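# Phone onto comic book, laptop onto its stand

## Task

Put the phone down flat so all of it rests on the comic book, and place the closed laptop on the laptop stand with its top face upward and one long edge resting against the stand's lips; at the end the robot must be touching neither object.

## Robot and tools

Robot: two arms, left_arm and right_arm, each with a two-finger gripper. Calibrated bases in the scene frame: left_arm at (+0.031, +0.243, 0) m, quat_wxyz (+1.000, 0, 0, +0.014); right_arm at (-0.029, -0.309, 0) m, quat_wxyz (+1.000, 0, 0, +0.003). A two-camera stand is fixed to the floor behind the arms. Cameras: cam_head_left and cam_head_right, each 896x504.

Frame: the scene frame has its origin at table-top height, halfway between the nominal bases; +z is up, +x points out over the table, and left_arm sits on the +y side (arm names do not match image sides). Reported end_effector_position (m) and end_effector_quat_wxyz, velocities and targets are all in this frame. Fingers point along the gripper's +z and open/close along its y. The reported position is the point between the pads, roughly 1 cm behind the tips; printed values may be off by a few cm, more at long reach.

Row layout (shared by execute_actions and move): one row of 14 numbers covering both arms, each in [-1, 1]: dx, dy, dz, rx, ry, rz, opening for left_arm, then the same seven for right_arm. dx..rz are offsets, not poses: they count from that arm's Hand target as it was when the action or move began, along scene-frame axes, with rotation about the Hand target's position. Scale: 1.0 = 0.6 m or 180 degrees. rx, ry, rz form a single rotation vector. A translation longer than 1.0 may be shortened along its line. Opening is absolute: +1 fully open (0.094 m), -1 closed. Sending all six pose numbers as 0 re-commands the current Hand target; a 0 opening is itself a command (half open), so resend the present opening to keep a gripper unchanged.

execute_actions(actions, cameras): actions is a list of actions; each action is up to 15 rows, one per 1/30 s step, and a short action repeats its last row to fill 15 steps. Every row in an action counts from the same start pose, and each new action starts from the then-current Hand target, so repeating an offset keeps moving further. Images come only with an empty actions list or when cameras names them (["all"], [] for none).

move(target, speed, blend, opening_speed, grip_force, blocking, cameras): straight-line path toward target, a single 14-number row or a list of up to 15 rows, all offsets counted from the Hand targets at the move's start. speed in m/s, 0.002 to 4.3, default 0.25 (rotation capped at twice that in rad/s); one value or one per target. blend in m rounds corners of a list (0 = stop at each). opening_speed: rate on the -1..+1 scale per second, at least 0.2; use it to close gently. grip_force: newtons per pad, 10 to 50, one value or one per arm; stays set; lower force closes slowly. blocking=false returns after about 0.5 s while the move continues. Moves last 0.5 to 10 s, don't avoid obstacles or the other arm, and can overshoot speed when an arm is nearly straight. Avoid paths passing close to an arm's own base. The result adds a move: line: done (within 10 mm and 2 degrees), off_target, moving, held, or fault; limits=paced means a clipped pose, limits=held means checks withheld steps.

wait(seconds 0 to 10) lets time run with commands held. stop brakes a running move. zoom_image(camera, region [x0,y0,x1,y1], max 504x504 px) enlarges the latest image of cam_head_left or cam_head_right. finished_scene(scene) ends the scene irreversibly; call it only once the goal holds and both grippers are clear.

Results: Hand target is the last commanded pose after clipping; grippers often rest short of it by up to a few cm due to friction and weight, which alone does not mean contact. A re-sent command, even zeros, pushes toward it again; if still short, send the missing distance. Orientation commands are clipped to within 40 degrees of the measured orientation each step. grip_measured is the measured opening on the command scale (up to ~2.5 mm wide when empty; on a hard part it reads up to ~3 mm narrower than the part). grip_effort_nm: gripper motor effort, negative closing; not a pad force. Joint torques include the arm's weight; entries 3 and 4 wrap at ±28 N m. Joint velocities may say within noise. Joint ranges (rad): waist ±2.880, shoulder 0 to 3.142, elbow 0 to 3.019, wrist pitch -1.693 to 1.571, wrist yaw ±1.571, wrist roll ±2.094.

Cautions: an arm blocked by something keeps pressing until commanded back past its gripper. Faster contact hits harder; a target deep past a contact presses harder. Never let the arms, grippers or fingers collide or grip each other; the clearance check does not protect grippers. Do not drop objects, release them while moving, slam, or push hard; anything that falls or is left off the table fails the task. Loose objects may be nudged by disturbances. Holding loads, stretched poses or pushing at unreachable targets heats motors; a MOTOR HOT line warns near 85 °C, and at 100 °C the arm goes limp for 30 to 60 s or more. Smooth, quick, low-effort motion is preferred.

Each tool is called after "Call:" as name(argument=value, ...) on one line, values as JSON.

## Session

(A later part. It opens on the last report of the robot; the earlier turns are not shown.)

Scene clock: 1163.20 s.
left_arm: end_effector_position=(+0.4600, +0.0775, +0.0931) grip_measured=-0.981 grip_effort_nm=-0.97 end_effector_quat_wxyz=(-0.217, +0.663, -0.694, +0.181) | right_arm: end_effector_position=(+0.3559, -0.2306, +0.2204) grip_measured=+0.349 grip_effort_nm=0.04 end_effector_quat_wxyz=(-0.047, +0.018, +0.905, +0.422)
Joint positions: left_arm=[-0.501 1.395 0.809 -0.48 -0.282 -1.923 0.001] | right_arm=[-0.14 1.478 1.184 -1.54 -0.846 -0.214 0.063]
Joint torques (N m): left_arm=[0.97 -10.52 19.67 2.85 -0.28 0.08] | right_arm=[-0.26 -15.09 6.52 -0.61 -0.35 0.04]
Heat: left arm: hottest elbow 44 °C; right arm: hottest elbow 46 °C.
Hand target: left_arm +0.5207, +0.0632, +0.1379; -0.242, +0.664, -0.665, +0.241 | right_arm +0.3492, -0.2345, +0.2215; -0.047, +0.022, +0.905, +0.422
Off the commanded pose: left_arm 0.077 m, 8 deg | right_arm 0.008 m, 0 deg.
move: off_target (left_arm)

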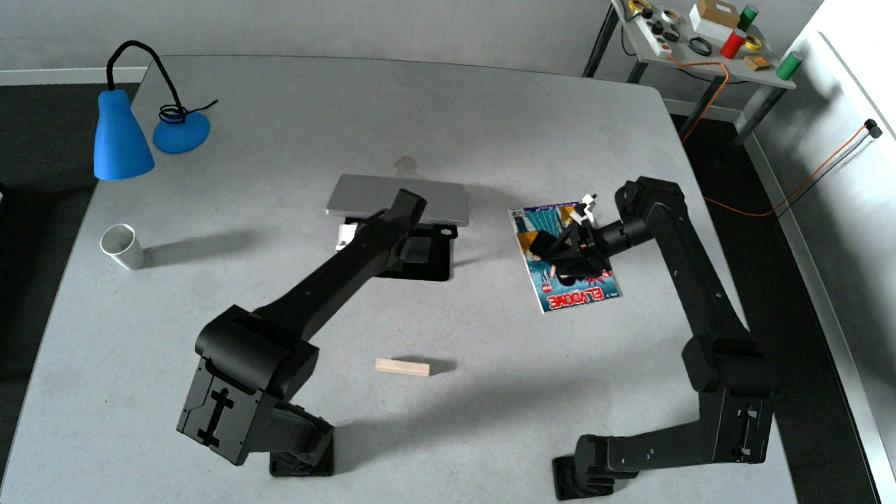

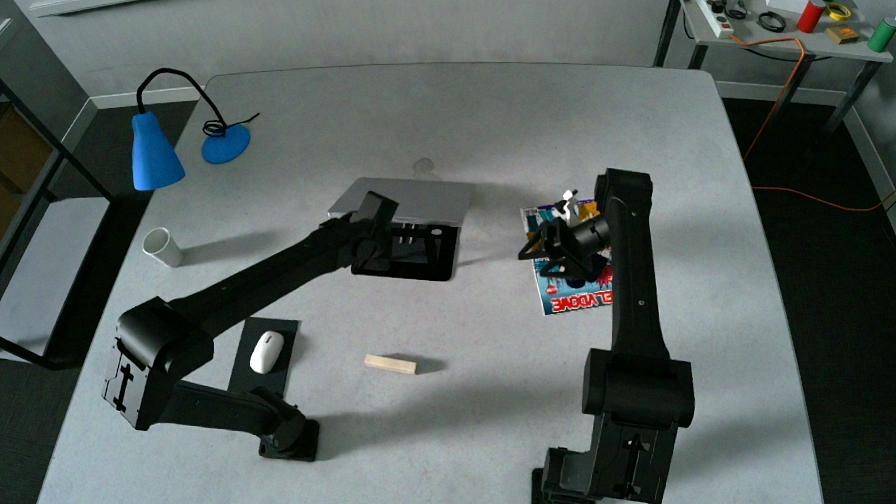

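Call:
move(target=[[-0.12, 0.0, 0.03, 0, 0, 0, -1, 0, 0, 0.0, 0, 0, 0, 0.35], [-0.14, 0.0, 0.12, 0, 0, 0, -1, 0, 0, 0.0, 0, 0, 0, 0.35]], speed=[0.15, 0.25], blend=[0.02, 0], cameras=["all"])

Call:
zoom_image(camera="cam_head_left", region=[360, 160, 450, 200])

Call:
zoom_image(camera="cam_head_right", region=[370, 160, 480, 210])

Call:
zoom_image(camera="cam_head_left", region=[420, 160, 490, 260])

Call:
zoom_image(camera="cam_head_right", region=[430, 160, 500, 260])

Scene clock: 1170.47 s.
left_arm: end_effector_position=(+0.4195, +0.0801, +0.1718) grip_measured=-0.981 grip_effort_nm=-0.97 end_effector_quat_wxyz=(-0.235, +0.669, -0.674, +0.207) | right_arm: end_effector_position=(+0.3559, -0.2306, +0.2204) grip_measured=+0.349 grip_effort_nm=0.04 end_effector_quat_wxyz=(-0.047, +0.018, +0.905, +0.422)
Joint positions: left_arm=[-0.561 1.163 0.815 -0.672 -0.338 -1.999 0.001] | right_arm=[-0.14 1.478 1.184 -1.54 -0.846 -0.214 0.063]
Joint torques (N m): left_arm=[-2.55 -10.11 17.57 0.7 -0.34 -0.04] | right_arm=[-0.32 -15.21 6.53 -0.62 -0.36 0.03]
Motor temperatures (°C): left_arm=[22 28 45 24 29 24 28] | right_arm=[26 37 44 25 26 23 25]
Heat: left arm: hottest elbow 45 °C; right arm: hottest elbow 44 °C.
Hand target: left_arm +0.4367, +0.0631, +0.2100; -0.242, +0.664, -0.664, +0.241 | right_arm +0.3492, -0.2345, +0.2215; -0.047, +0.022, +0.905, +0.422
Off the commanded pose: left_arm 0.045 m, 4 deg | right_arm 0.008 m, 0 deg.
move: off_target (left_arm)

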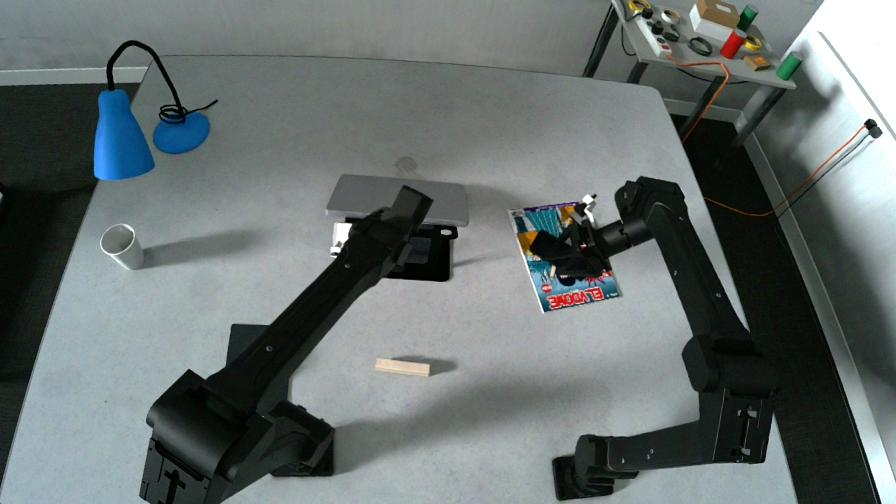

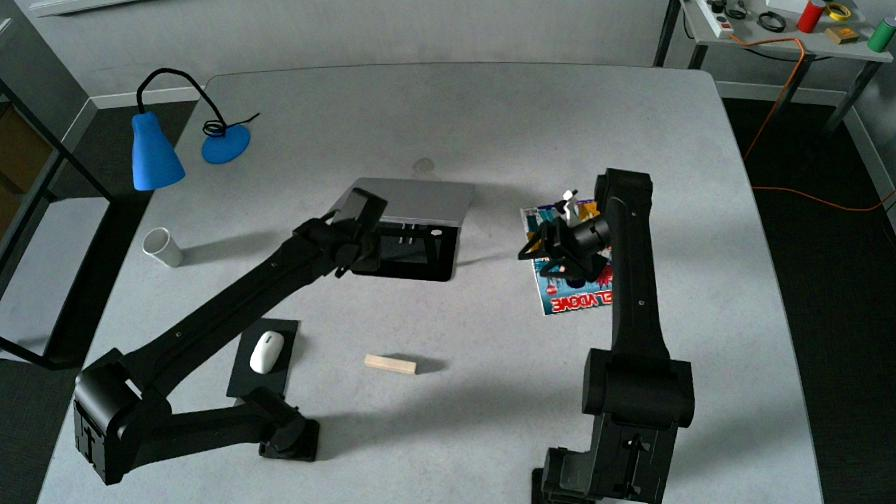

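Scaled by 5.600.

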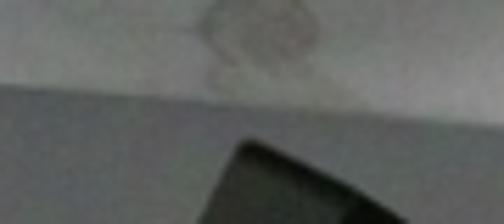

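Scaled by 4.582.

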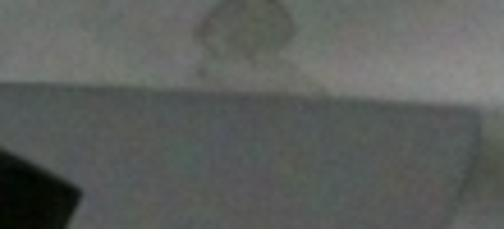

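Scaled by 5.040.

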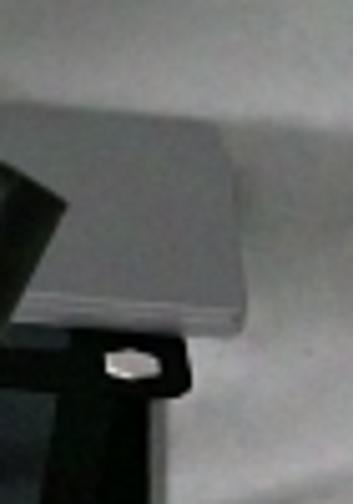

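Scaled by 5.040.

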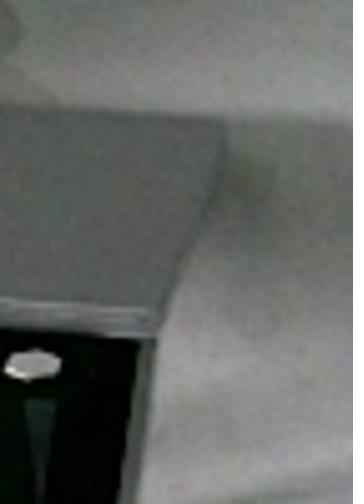

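Call:
move(target=[[0.0, 0.0, -0.03, 0, 0, 0, -1, 0, 0, 0.0, 0, 0, 0, 0.35], [0.11, 0.0, -0.045, 0, 0, 0, -1, 0, 0, 0.0, 0, 0, 0, 0.35]], speed=[0.12, 0.05], blend=[0.005, 0], cameras=["all"])

Call:
zoom_image(camera="cam_head_left", region=[310, 155, 480, 290])

Call:
zoom_image(camera="cam_head_right", region=[310, 155, 480, 290])

Scene clock: 1195.50 s.
left_arm: end_effector_position=(+0.4573, +0.0717, +0.1554) grip_measured=-0.981 grip_effort_nm=-0.97 end_effector_quat_wxyz=(-0.226, +0.662, -0.685, +0.204) | right_arm: end_effector_position=(+0.3559, -0.2306, +0.2204) grip_measured=+0.349 grip_effort_nm=0.04 end_effector_quat_wxyz=(-0.047, +0.018, +0.905, +0.422)
Joint positions: left_arm=[-0.519 1.286 0.874 -0.606 -0.295 -1.942 0.001] | right_arm=[-0.14 1.478 1.184 -1.54 -0.846 -0.214 0.063]
Joint torques (N m): left_arm=[0.32 -7.41 18.33 2.85 -0.24 0.07] | right_arm=[-0.32 -15.03 6.52 -0.62 -0.36 0.02]
Heat: left arm: hottest elbow 47 °C; right arm: hottest elbow 42 °C.
Hand target: left_arm +0.5027, +0.0632, +0.1829; -0.242, +0.664, -0.664, +0.241 | right_arm +0.3492, -0.2345, +0.2215; -0.047, +0.022, +0.905, +0.422
Off the commanded pose: left_arm 0.054 m, 5 deg | right_arm 0.008 m, 0 deg.
move: off_target (left_arm)

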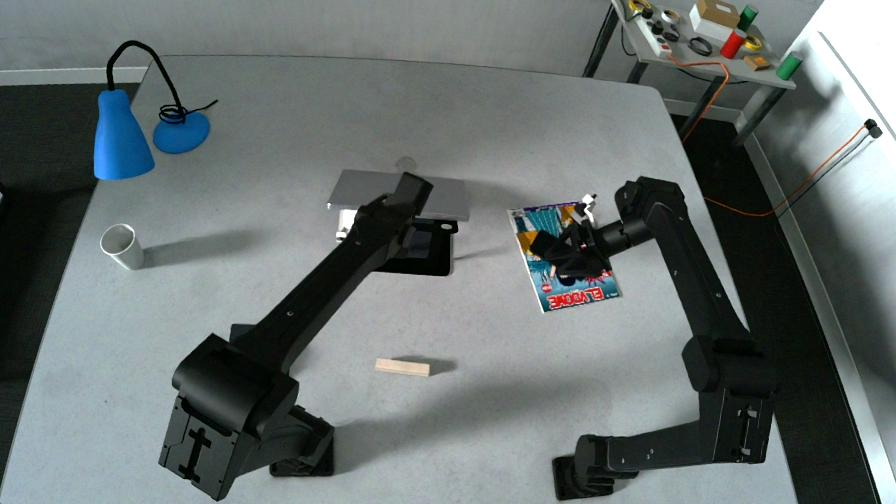

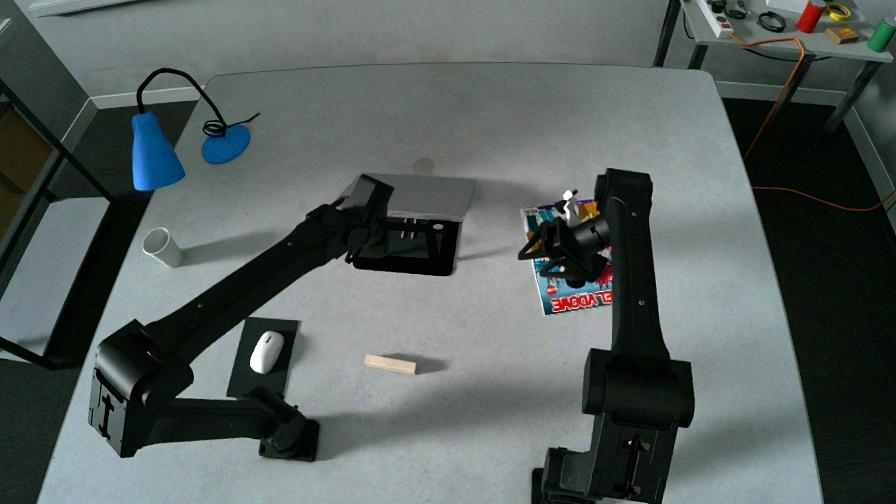

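Scaled by 2.965.

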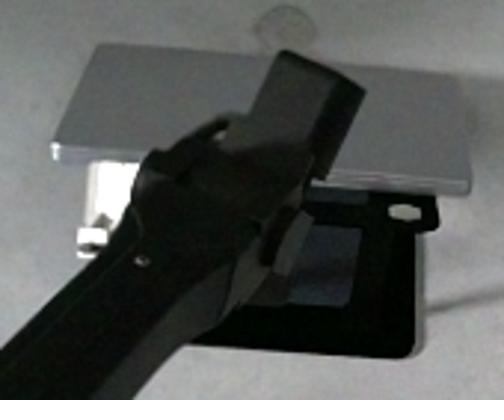

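Scaled by 2.965.

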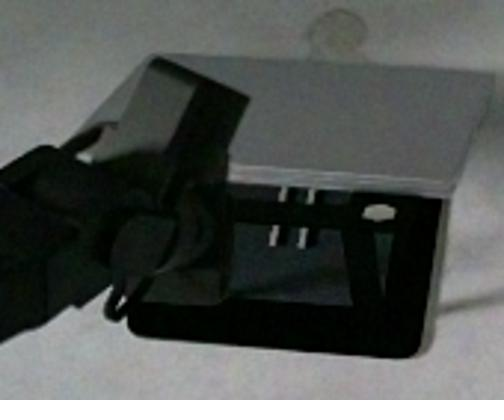

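Call:
move(target=[[-0.02, 0.0, 0.04, 0, 0, 0, -1, 0, 0, 0.0, 0, 0, 0, 0.35], [0.085, 0.0, 0.03, 0, 0, 0, -1, 0, 0, 0.0, 0, 0, 0, 0.35]], speed=[0.12, 0.05], blend=[0.0, 0], cameras=["all"])

Call:
zoom_image(camera="cam_head_left", region=[310, 155, 480, 290])

Call:
zoom_image(camera="cam_head_right", region=[310, 155, 480, 290])

Scene clock: 1206.47 s.
left_arm: end_effector_position=(+0.5225, +0.0693, +0.1688) grip_measured=-0.981 grip_effort_nm=-0.97 end_effector_quat_wxyz=(-0.228, +0.667, -0.678, +0.208) | right_arm: end_effector_position=(+0.3559, -0.2306, +0.2204) grip_measured=+0.349 grip_effort_nm=0.04 end_effector_quat_wxyz=(-0.047, +0.018, +0.905, +0.422)
Joint positions: left_arm=[-0.454 1.424 1.04 -0.611 -0.265 -1.902 0.001] | right_arm=[-0.14 1.478 1.184 -1.54 -0.846 -0.214 0.063]
Joint torques (N m): left_arm=[-0.21 -12.4 17.54 1.92 -0.1 0.12] | right_arm=[-0.32 -15.09 6.53 -0.62 -0.36 0.03]
Heat: left arm: hottest elbow 47 °C; right arm: hottest elbow 41 °C.
Hand target: left_arm +0.5537, +0.0632, +0.2010; -0.242, +0.665, -0.664, +0.241 | right_arm +0.3492, -0.2345, +0.2215; -0.047, +0.022, +0.905, +0.422
Off the commanded pose: left_arm 0.045 m, 4 deg | right_arm 0.008 m, 0 deg.
move: off_target (left_arm)

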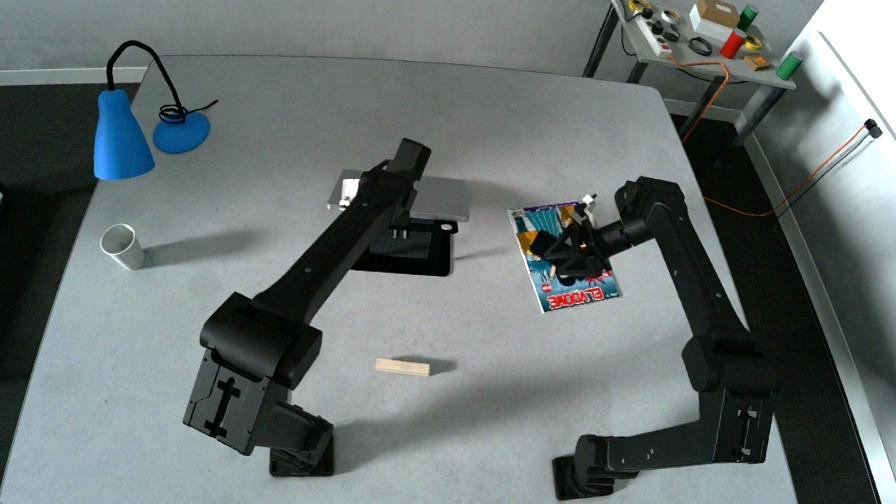

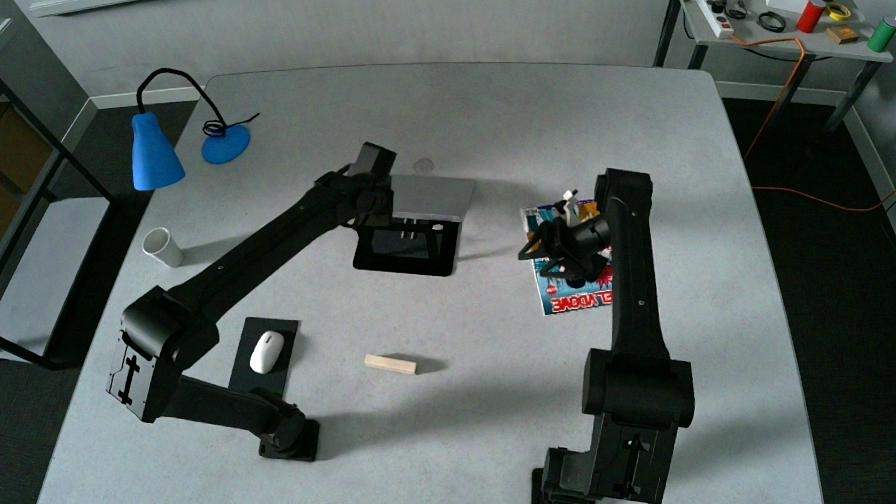

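Scaled by 2.965.

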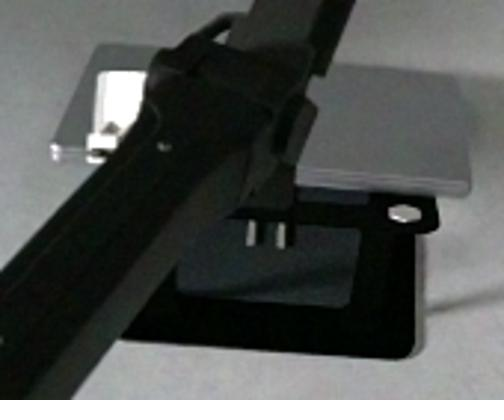

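Scaled by 2.965.

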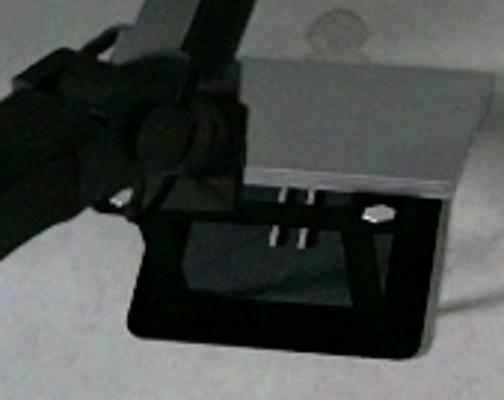

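Call:
move(target=[[0.0, 0.0, -0.06, 0, 0, 0, -1, 0, 0, 0.0, 0, 0, 0, 0.35], [0.06, 0.0, -0.095, 0, 0, 0, -1, 0, 0, 0.0, 0, 0, 0, 0.35]], speed=[0.06, 0.05], blend=[0.0, 0], cameras=["all"])

Call:
zoom_image(camera="cam_head_left", region=[310, 155, 480, 290])

Call:
zoom_image(camera="cam_head_right", region=[310, 155, 480, 290])

Scene clock: 1239.27 s.
left_arm: end_effector_position=(+0.5610, +0.0671, +0.1223) grip_measured=-0.982 grip_effort_nm=-0.97 end_effector_quat_wxyz=(-0.231, +0.667, -0.675, +0.217) | right_arm: end_effector_position=(+0.3559, -0.2306, +0.2204) grip_measured=+0.349 grip_effort_nm=0.04 end_effector_quat_wxyz=(-0.047, +0.018, +0.905, +0.422)
Joint positions: left_arm=[-0.424 1.563 1.05 -0.456 -0.248 -1.877 0.001] | right_arm=[-0.14 1.478 1.184 -1.54 -0.846 -0.214 0.063]
Joint torques (N m): left_arm=[0.15 -14.27 16.17 1.7 -0.01 0.14] | right_arm=[-0.32 -15.09 6.54 -0.62 -0.36 0.03]
Heat: left arm: hottest elbow 45 °C; right arm: hottest elbow 40 °C.
Hand target: left_arm +0.5898, +0.0632, +0.1440; -0.242, +0.665, -0.664, +0.241 | right_arm +0.3492, -0.2345, +0.2215; -0.047, +0.022, +0.905, +0.422
Off the commanded pose: left_arm 0.036 m, 3 deg | right_arm 0.008 m, 0 deg.
move: off_target (left_arm)

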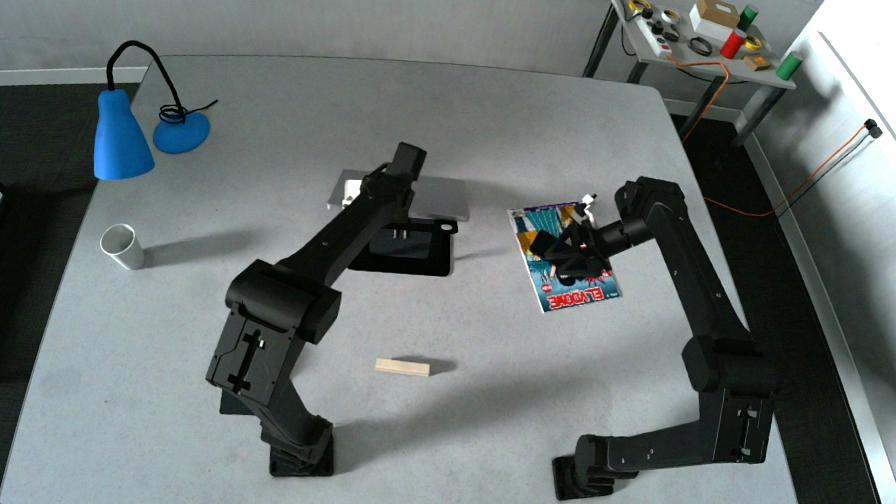

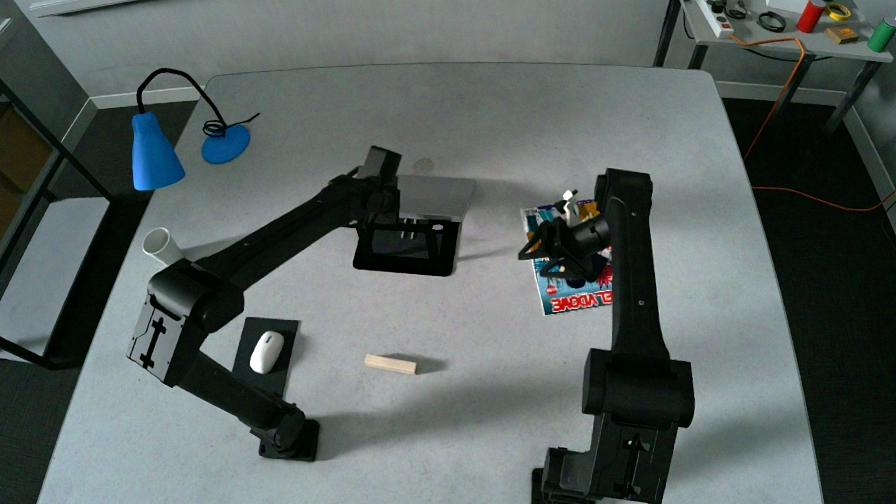

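Scaled by 2.965.

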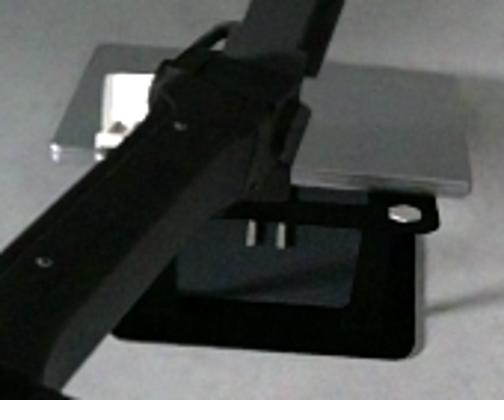

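Scaled by 2.965.

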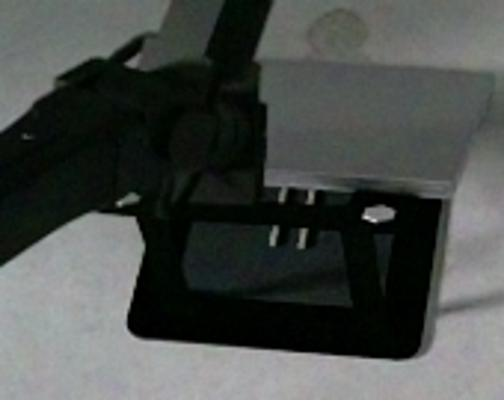

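Call:
move(target=[[0.0, 0.0, -0.05, 0, 0, 0, -1, 0, 0, 0.0, 0, 0, 0, 0.35]], speed=[0.05])

Call:
move(target=[[0.13, 0.0, -0.055, 0, 0, 0, -1, 0, 0, 0.0, 0, 0, 0, 0.35]], speed=[0.06], cameras=["cam_head_left"])

Call:
zoom_image(camera="cam_head_left", region=[310, 155, 480, 290])

Scene clock: 1246.63 s.
left_arm: end_effector_position=(+0.5759, +0.0613, +0.1130) grip_measured=-0.982 grip_effort_nm=-0.97 end_effector_quat_wxyz=(-0.239, +0.664, -0.668, +0.237) | right_arm: end_effector_position=(+0.3559, -0.2306, +0.2204) grip_measured=+0.349 grip_effort_nm=0.04 end_effector_quat_wxyz=(-0.047, +0.018, +0.905, +0.422)
Joint positions: left_arm=[-0.423 1.602 1.05 -0.372 -0.247 -1.877 0.001] | right_arm=[-0.14 1.478 1.184 -1.54 -0.846 -0.214 0.063]
Joint torques (N m): left_arm=[-0.09 -14.27 12.31 1.66 -0.1 0.14] | right_arm=[-0.38 -15.09 6.53 -0.61 -0.36 0.03]
Motor temperatures (°C): left_arm=[22 27 46 24 28 24 28] | right_arm=[26 37 39 25 26 23 25]
Heat: left arm: hottest elbow 46 °C; right arm: hottest elbow 39 °C.
Hand target: left_arm +0.5897, +0.0632, +0.1138; -0.242, +0.665, -0.664, +0.241 | right_arm +0.3492, -0.2345, +0.2215; -0.047, +0.022, +0.905, +0.422
Off the commanded pose: left_arm 0.014 m, 1 deg | right_arm 0.008 m, 0 deg.
move: off_target (left_arm)

Scene clock: 1248.57 s.
left_arm: end_effector_position=(+0.6321, +0.0471, +0.1072) grip_measured=-0.982 grip_effort_nm=-0.97 end_effector_quat_wxyz=(-0.234, +0.652, -0.676, +0.252) | right_arm: end_effector_position=(+0.3559, -0.2306, +0.2204) grip_measured=+0.349 grip_effort_nm=0.04 end_effector_quat_wxyz=(-0.047, +0.018, +0.905, +0.422)
Joint positions: left_arm=[-0.398 1.733 1.195 -0.355 -0.201 -1.833 0.001] | right_arm=[-0.14 1.478 1.184 -1.54 -0.846 -0.214 0.063]
Joint torques (N m): left_arm=[2.37 -10.52 15.35 2.3 -0.53 0.15] | right_arm=[-0.26 -15.09 6.52 -0.61 -0.36 0.04]
Heat: left arm: hottest elbow 46 °C; right arm: hottest elbow 39 °C.
Hand target: left_arm +0.6678, +0.0631, +0.0809; -0.242, +0.665, -0.664, +0.241 | right_arm +0.3492, -0.2345, +0.2215; -0.047, +0.022, +0.905, +0.422
Off the commanded pose: left_arm 0.047 m, 2 deg | right_arm 0.008 m, 0 deg.
move: off_target (left_arm)
Images, in order (width x height): cam_head_left 896x504.

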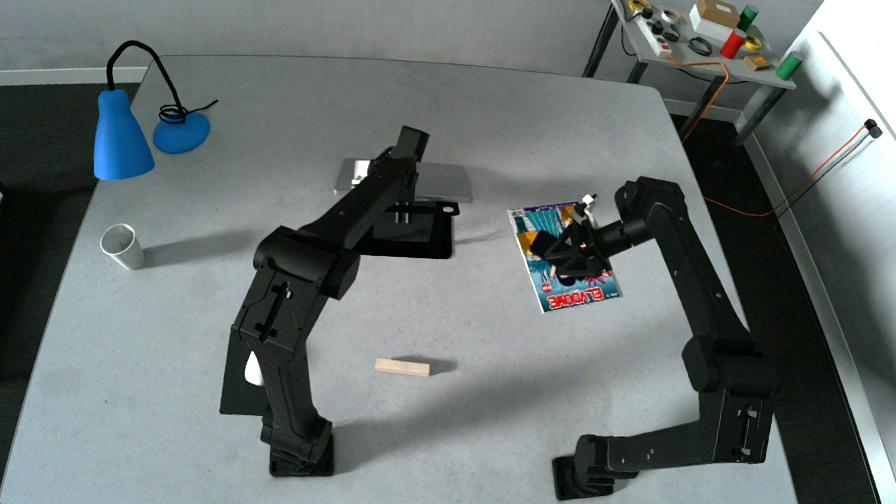

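Scaled by 2.965.

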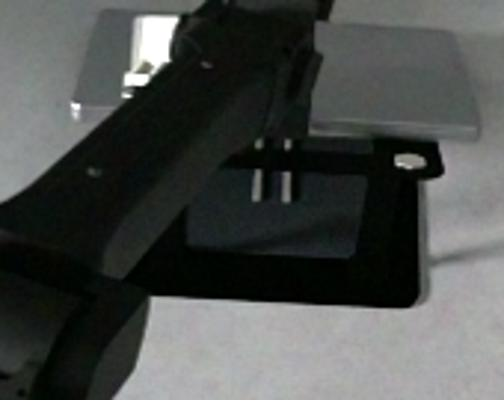

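Call:
move(target=[[-0.03, 0.0, 0.2, 0, 0, 0, -1, -0.05, 0.0, 0.05, 0, 0, 0, 0.35], [-0.45, 0.1, 0.35, 0, 0, 0, -1, -0.15, -0.1, 0.1, 0, 0, 0, 0.35]], speed=[0.2, 0.4], blend=[0.03, 0], cameras=["all"])

Call:
zoom_image(camera="cam_head_left", region=[310, 140, 480, 275])

Call:
zoom_image(camera="cam_head_right", region=[310, 140, 480, 275])

Call:
zoom_image(camera="cam_head_left", region=[490, 180, 650, 330])

Scene clock: 1259.20 s.
left_arm: end_effector_position=(+0.4026, +0.1269, +0.2975) grip_measured=-0.982 grip_effort_nm=-0.97 end_effector_quat_wxyz=(-0.247, +0.665, -0.660, +0.247) | right_arm: end_effector_position=(+0.2652, -0.2924, +0.2832) grip_measured=+0.349 grip_effort_nm=0.04 end_effector_quat_wxyz=(+0.052, +0.062, +0.922, +0.379)
Joint positions: left_arm=[-0.451 0.945 0.971 -0.928 -0.274 -1.905 0.001] | right_arm=[-0.371 1.123 1.065 -1.674 -0.772 -0.297 0.063]
Joint torques (N m): left_arm=[-3.02 -6.71 10.59 0.92 -0.37 0] | right_arm=[-0.15 -9 7.1 -0.39 -0.35 0.04]
Heat: left arm: hottest elbow 47 °C; right arm: hottest elbow 39 °C.
Hand target: left_arm +0.3978, +0.1231, +0.2909; -0.242, +0.665, -0.664, +0.241 | right_arm +0.2591, -0.2945, +0.2815; -0.048, +0.022, +0.905, +0.422
Off the commanded pose: left_arm 0.009 m, 1 deg | right_arm 0.007 m, 13 deg.
joint sent to its limit (right arm) — joint 4 (wrist pitch), lower limit. The joint targets are off in orientation, not in position.
move: off_target (right_arm)

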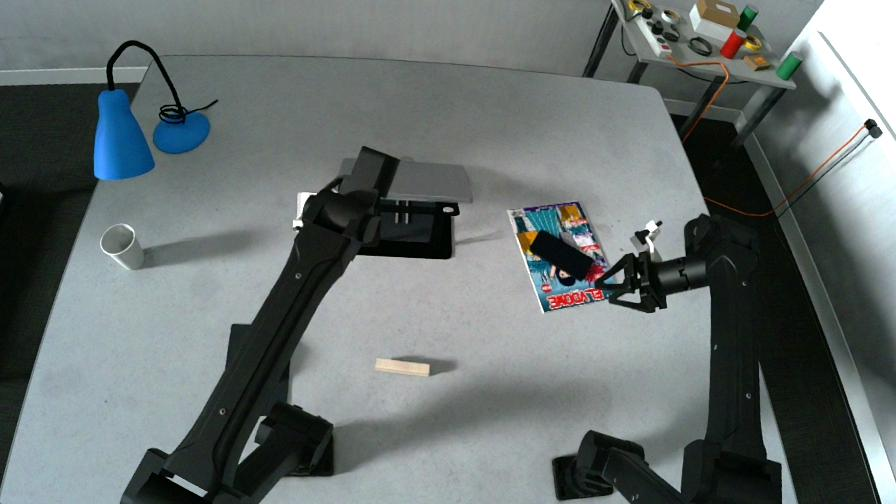

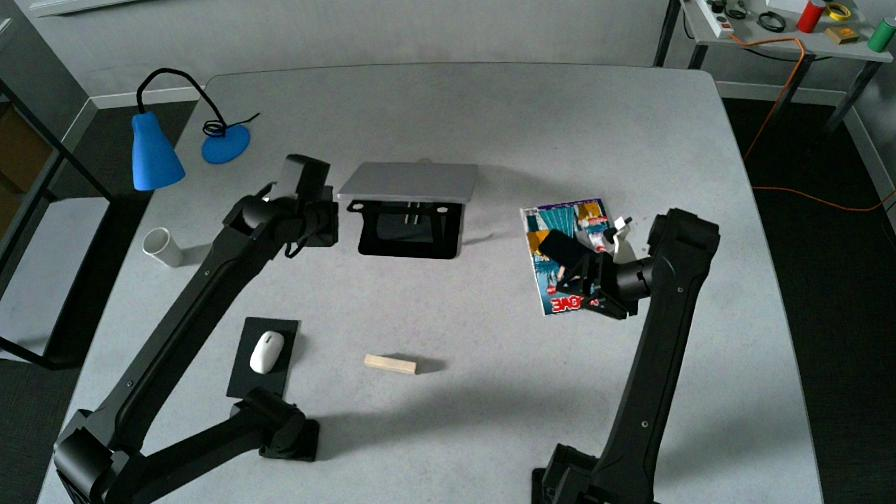

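Scaled by 2.965.

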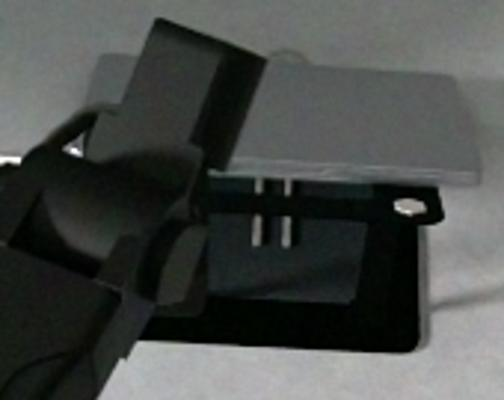

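Scaled by 2.965.

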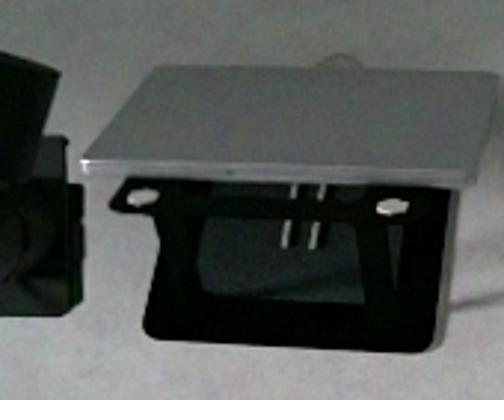

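Scaled by 3.150.

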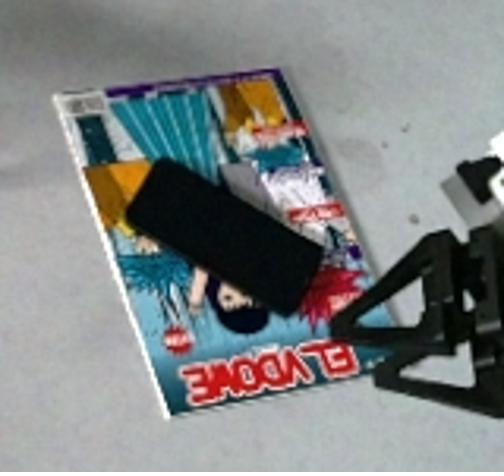

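Call:
finished_scene(scene=1)

The scene is finished: the task was done.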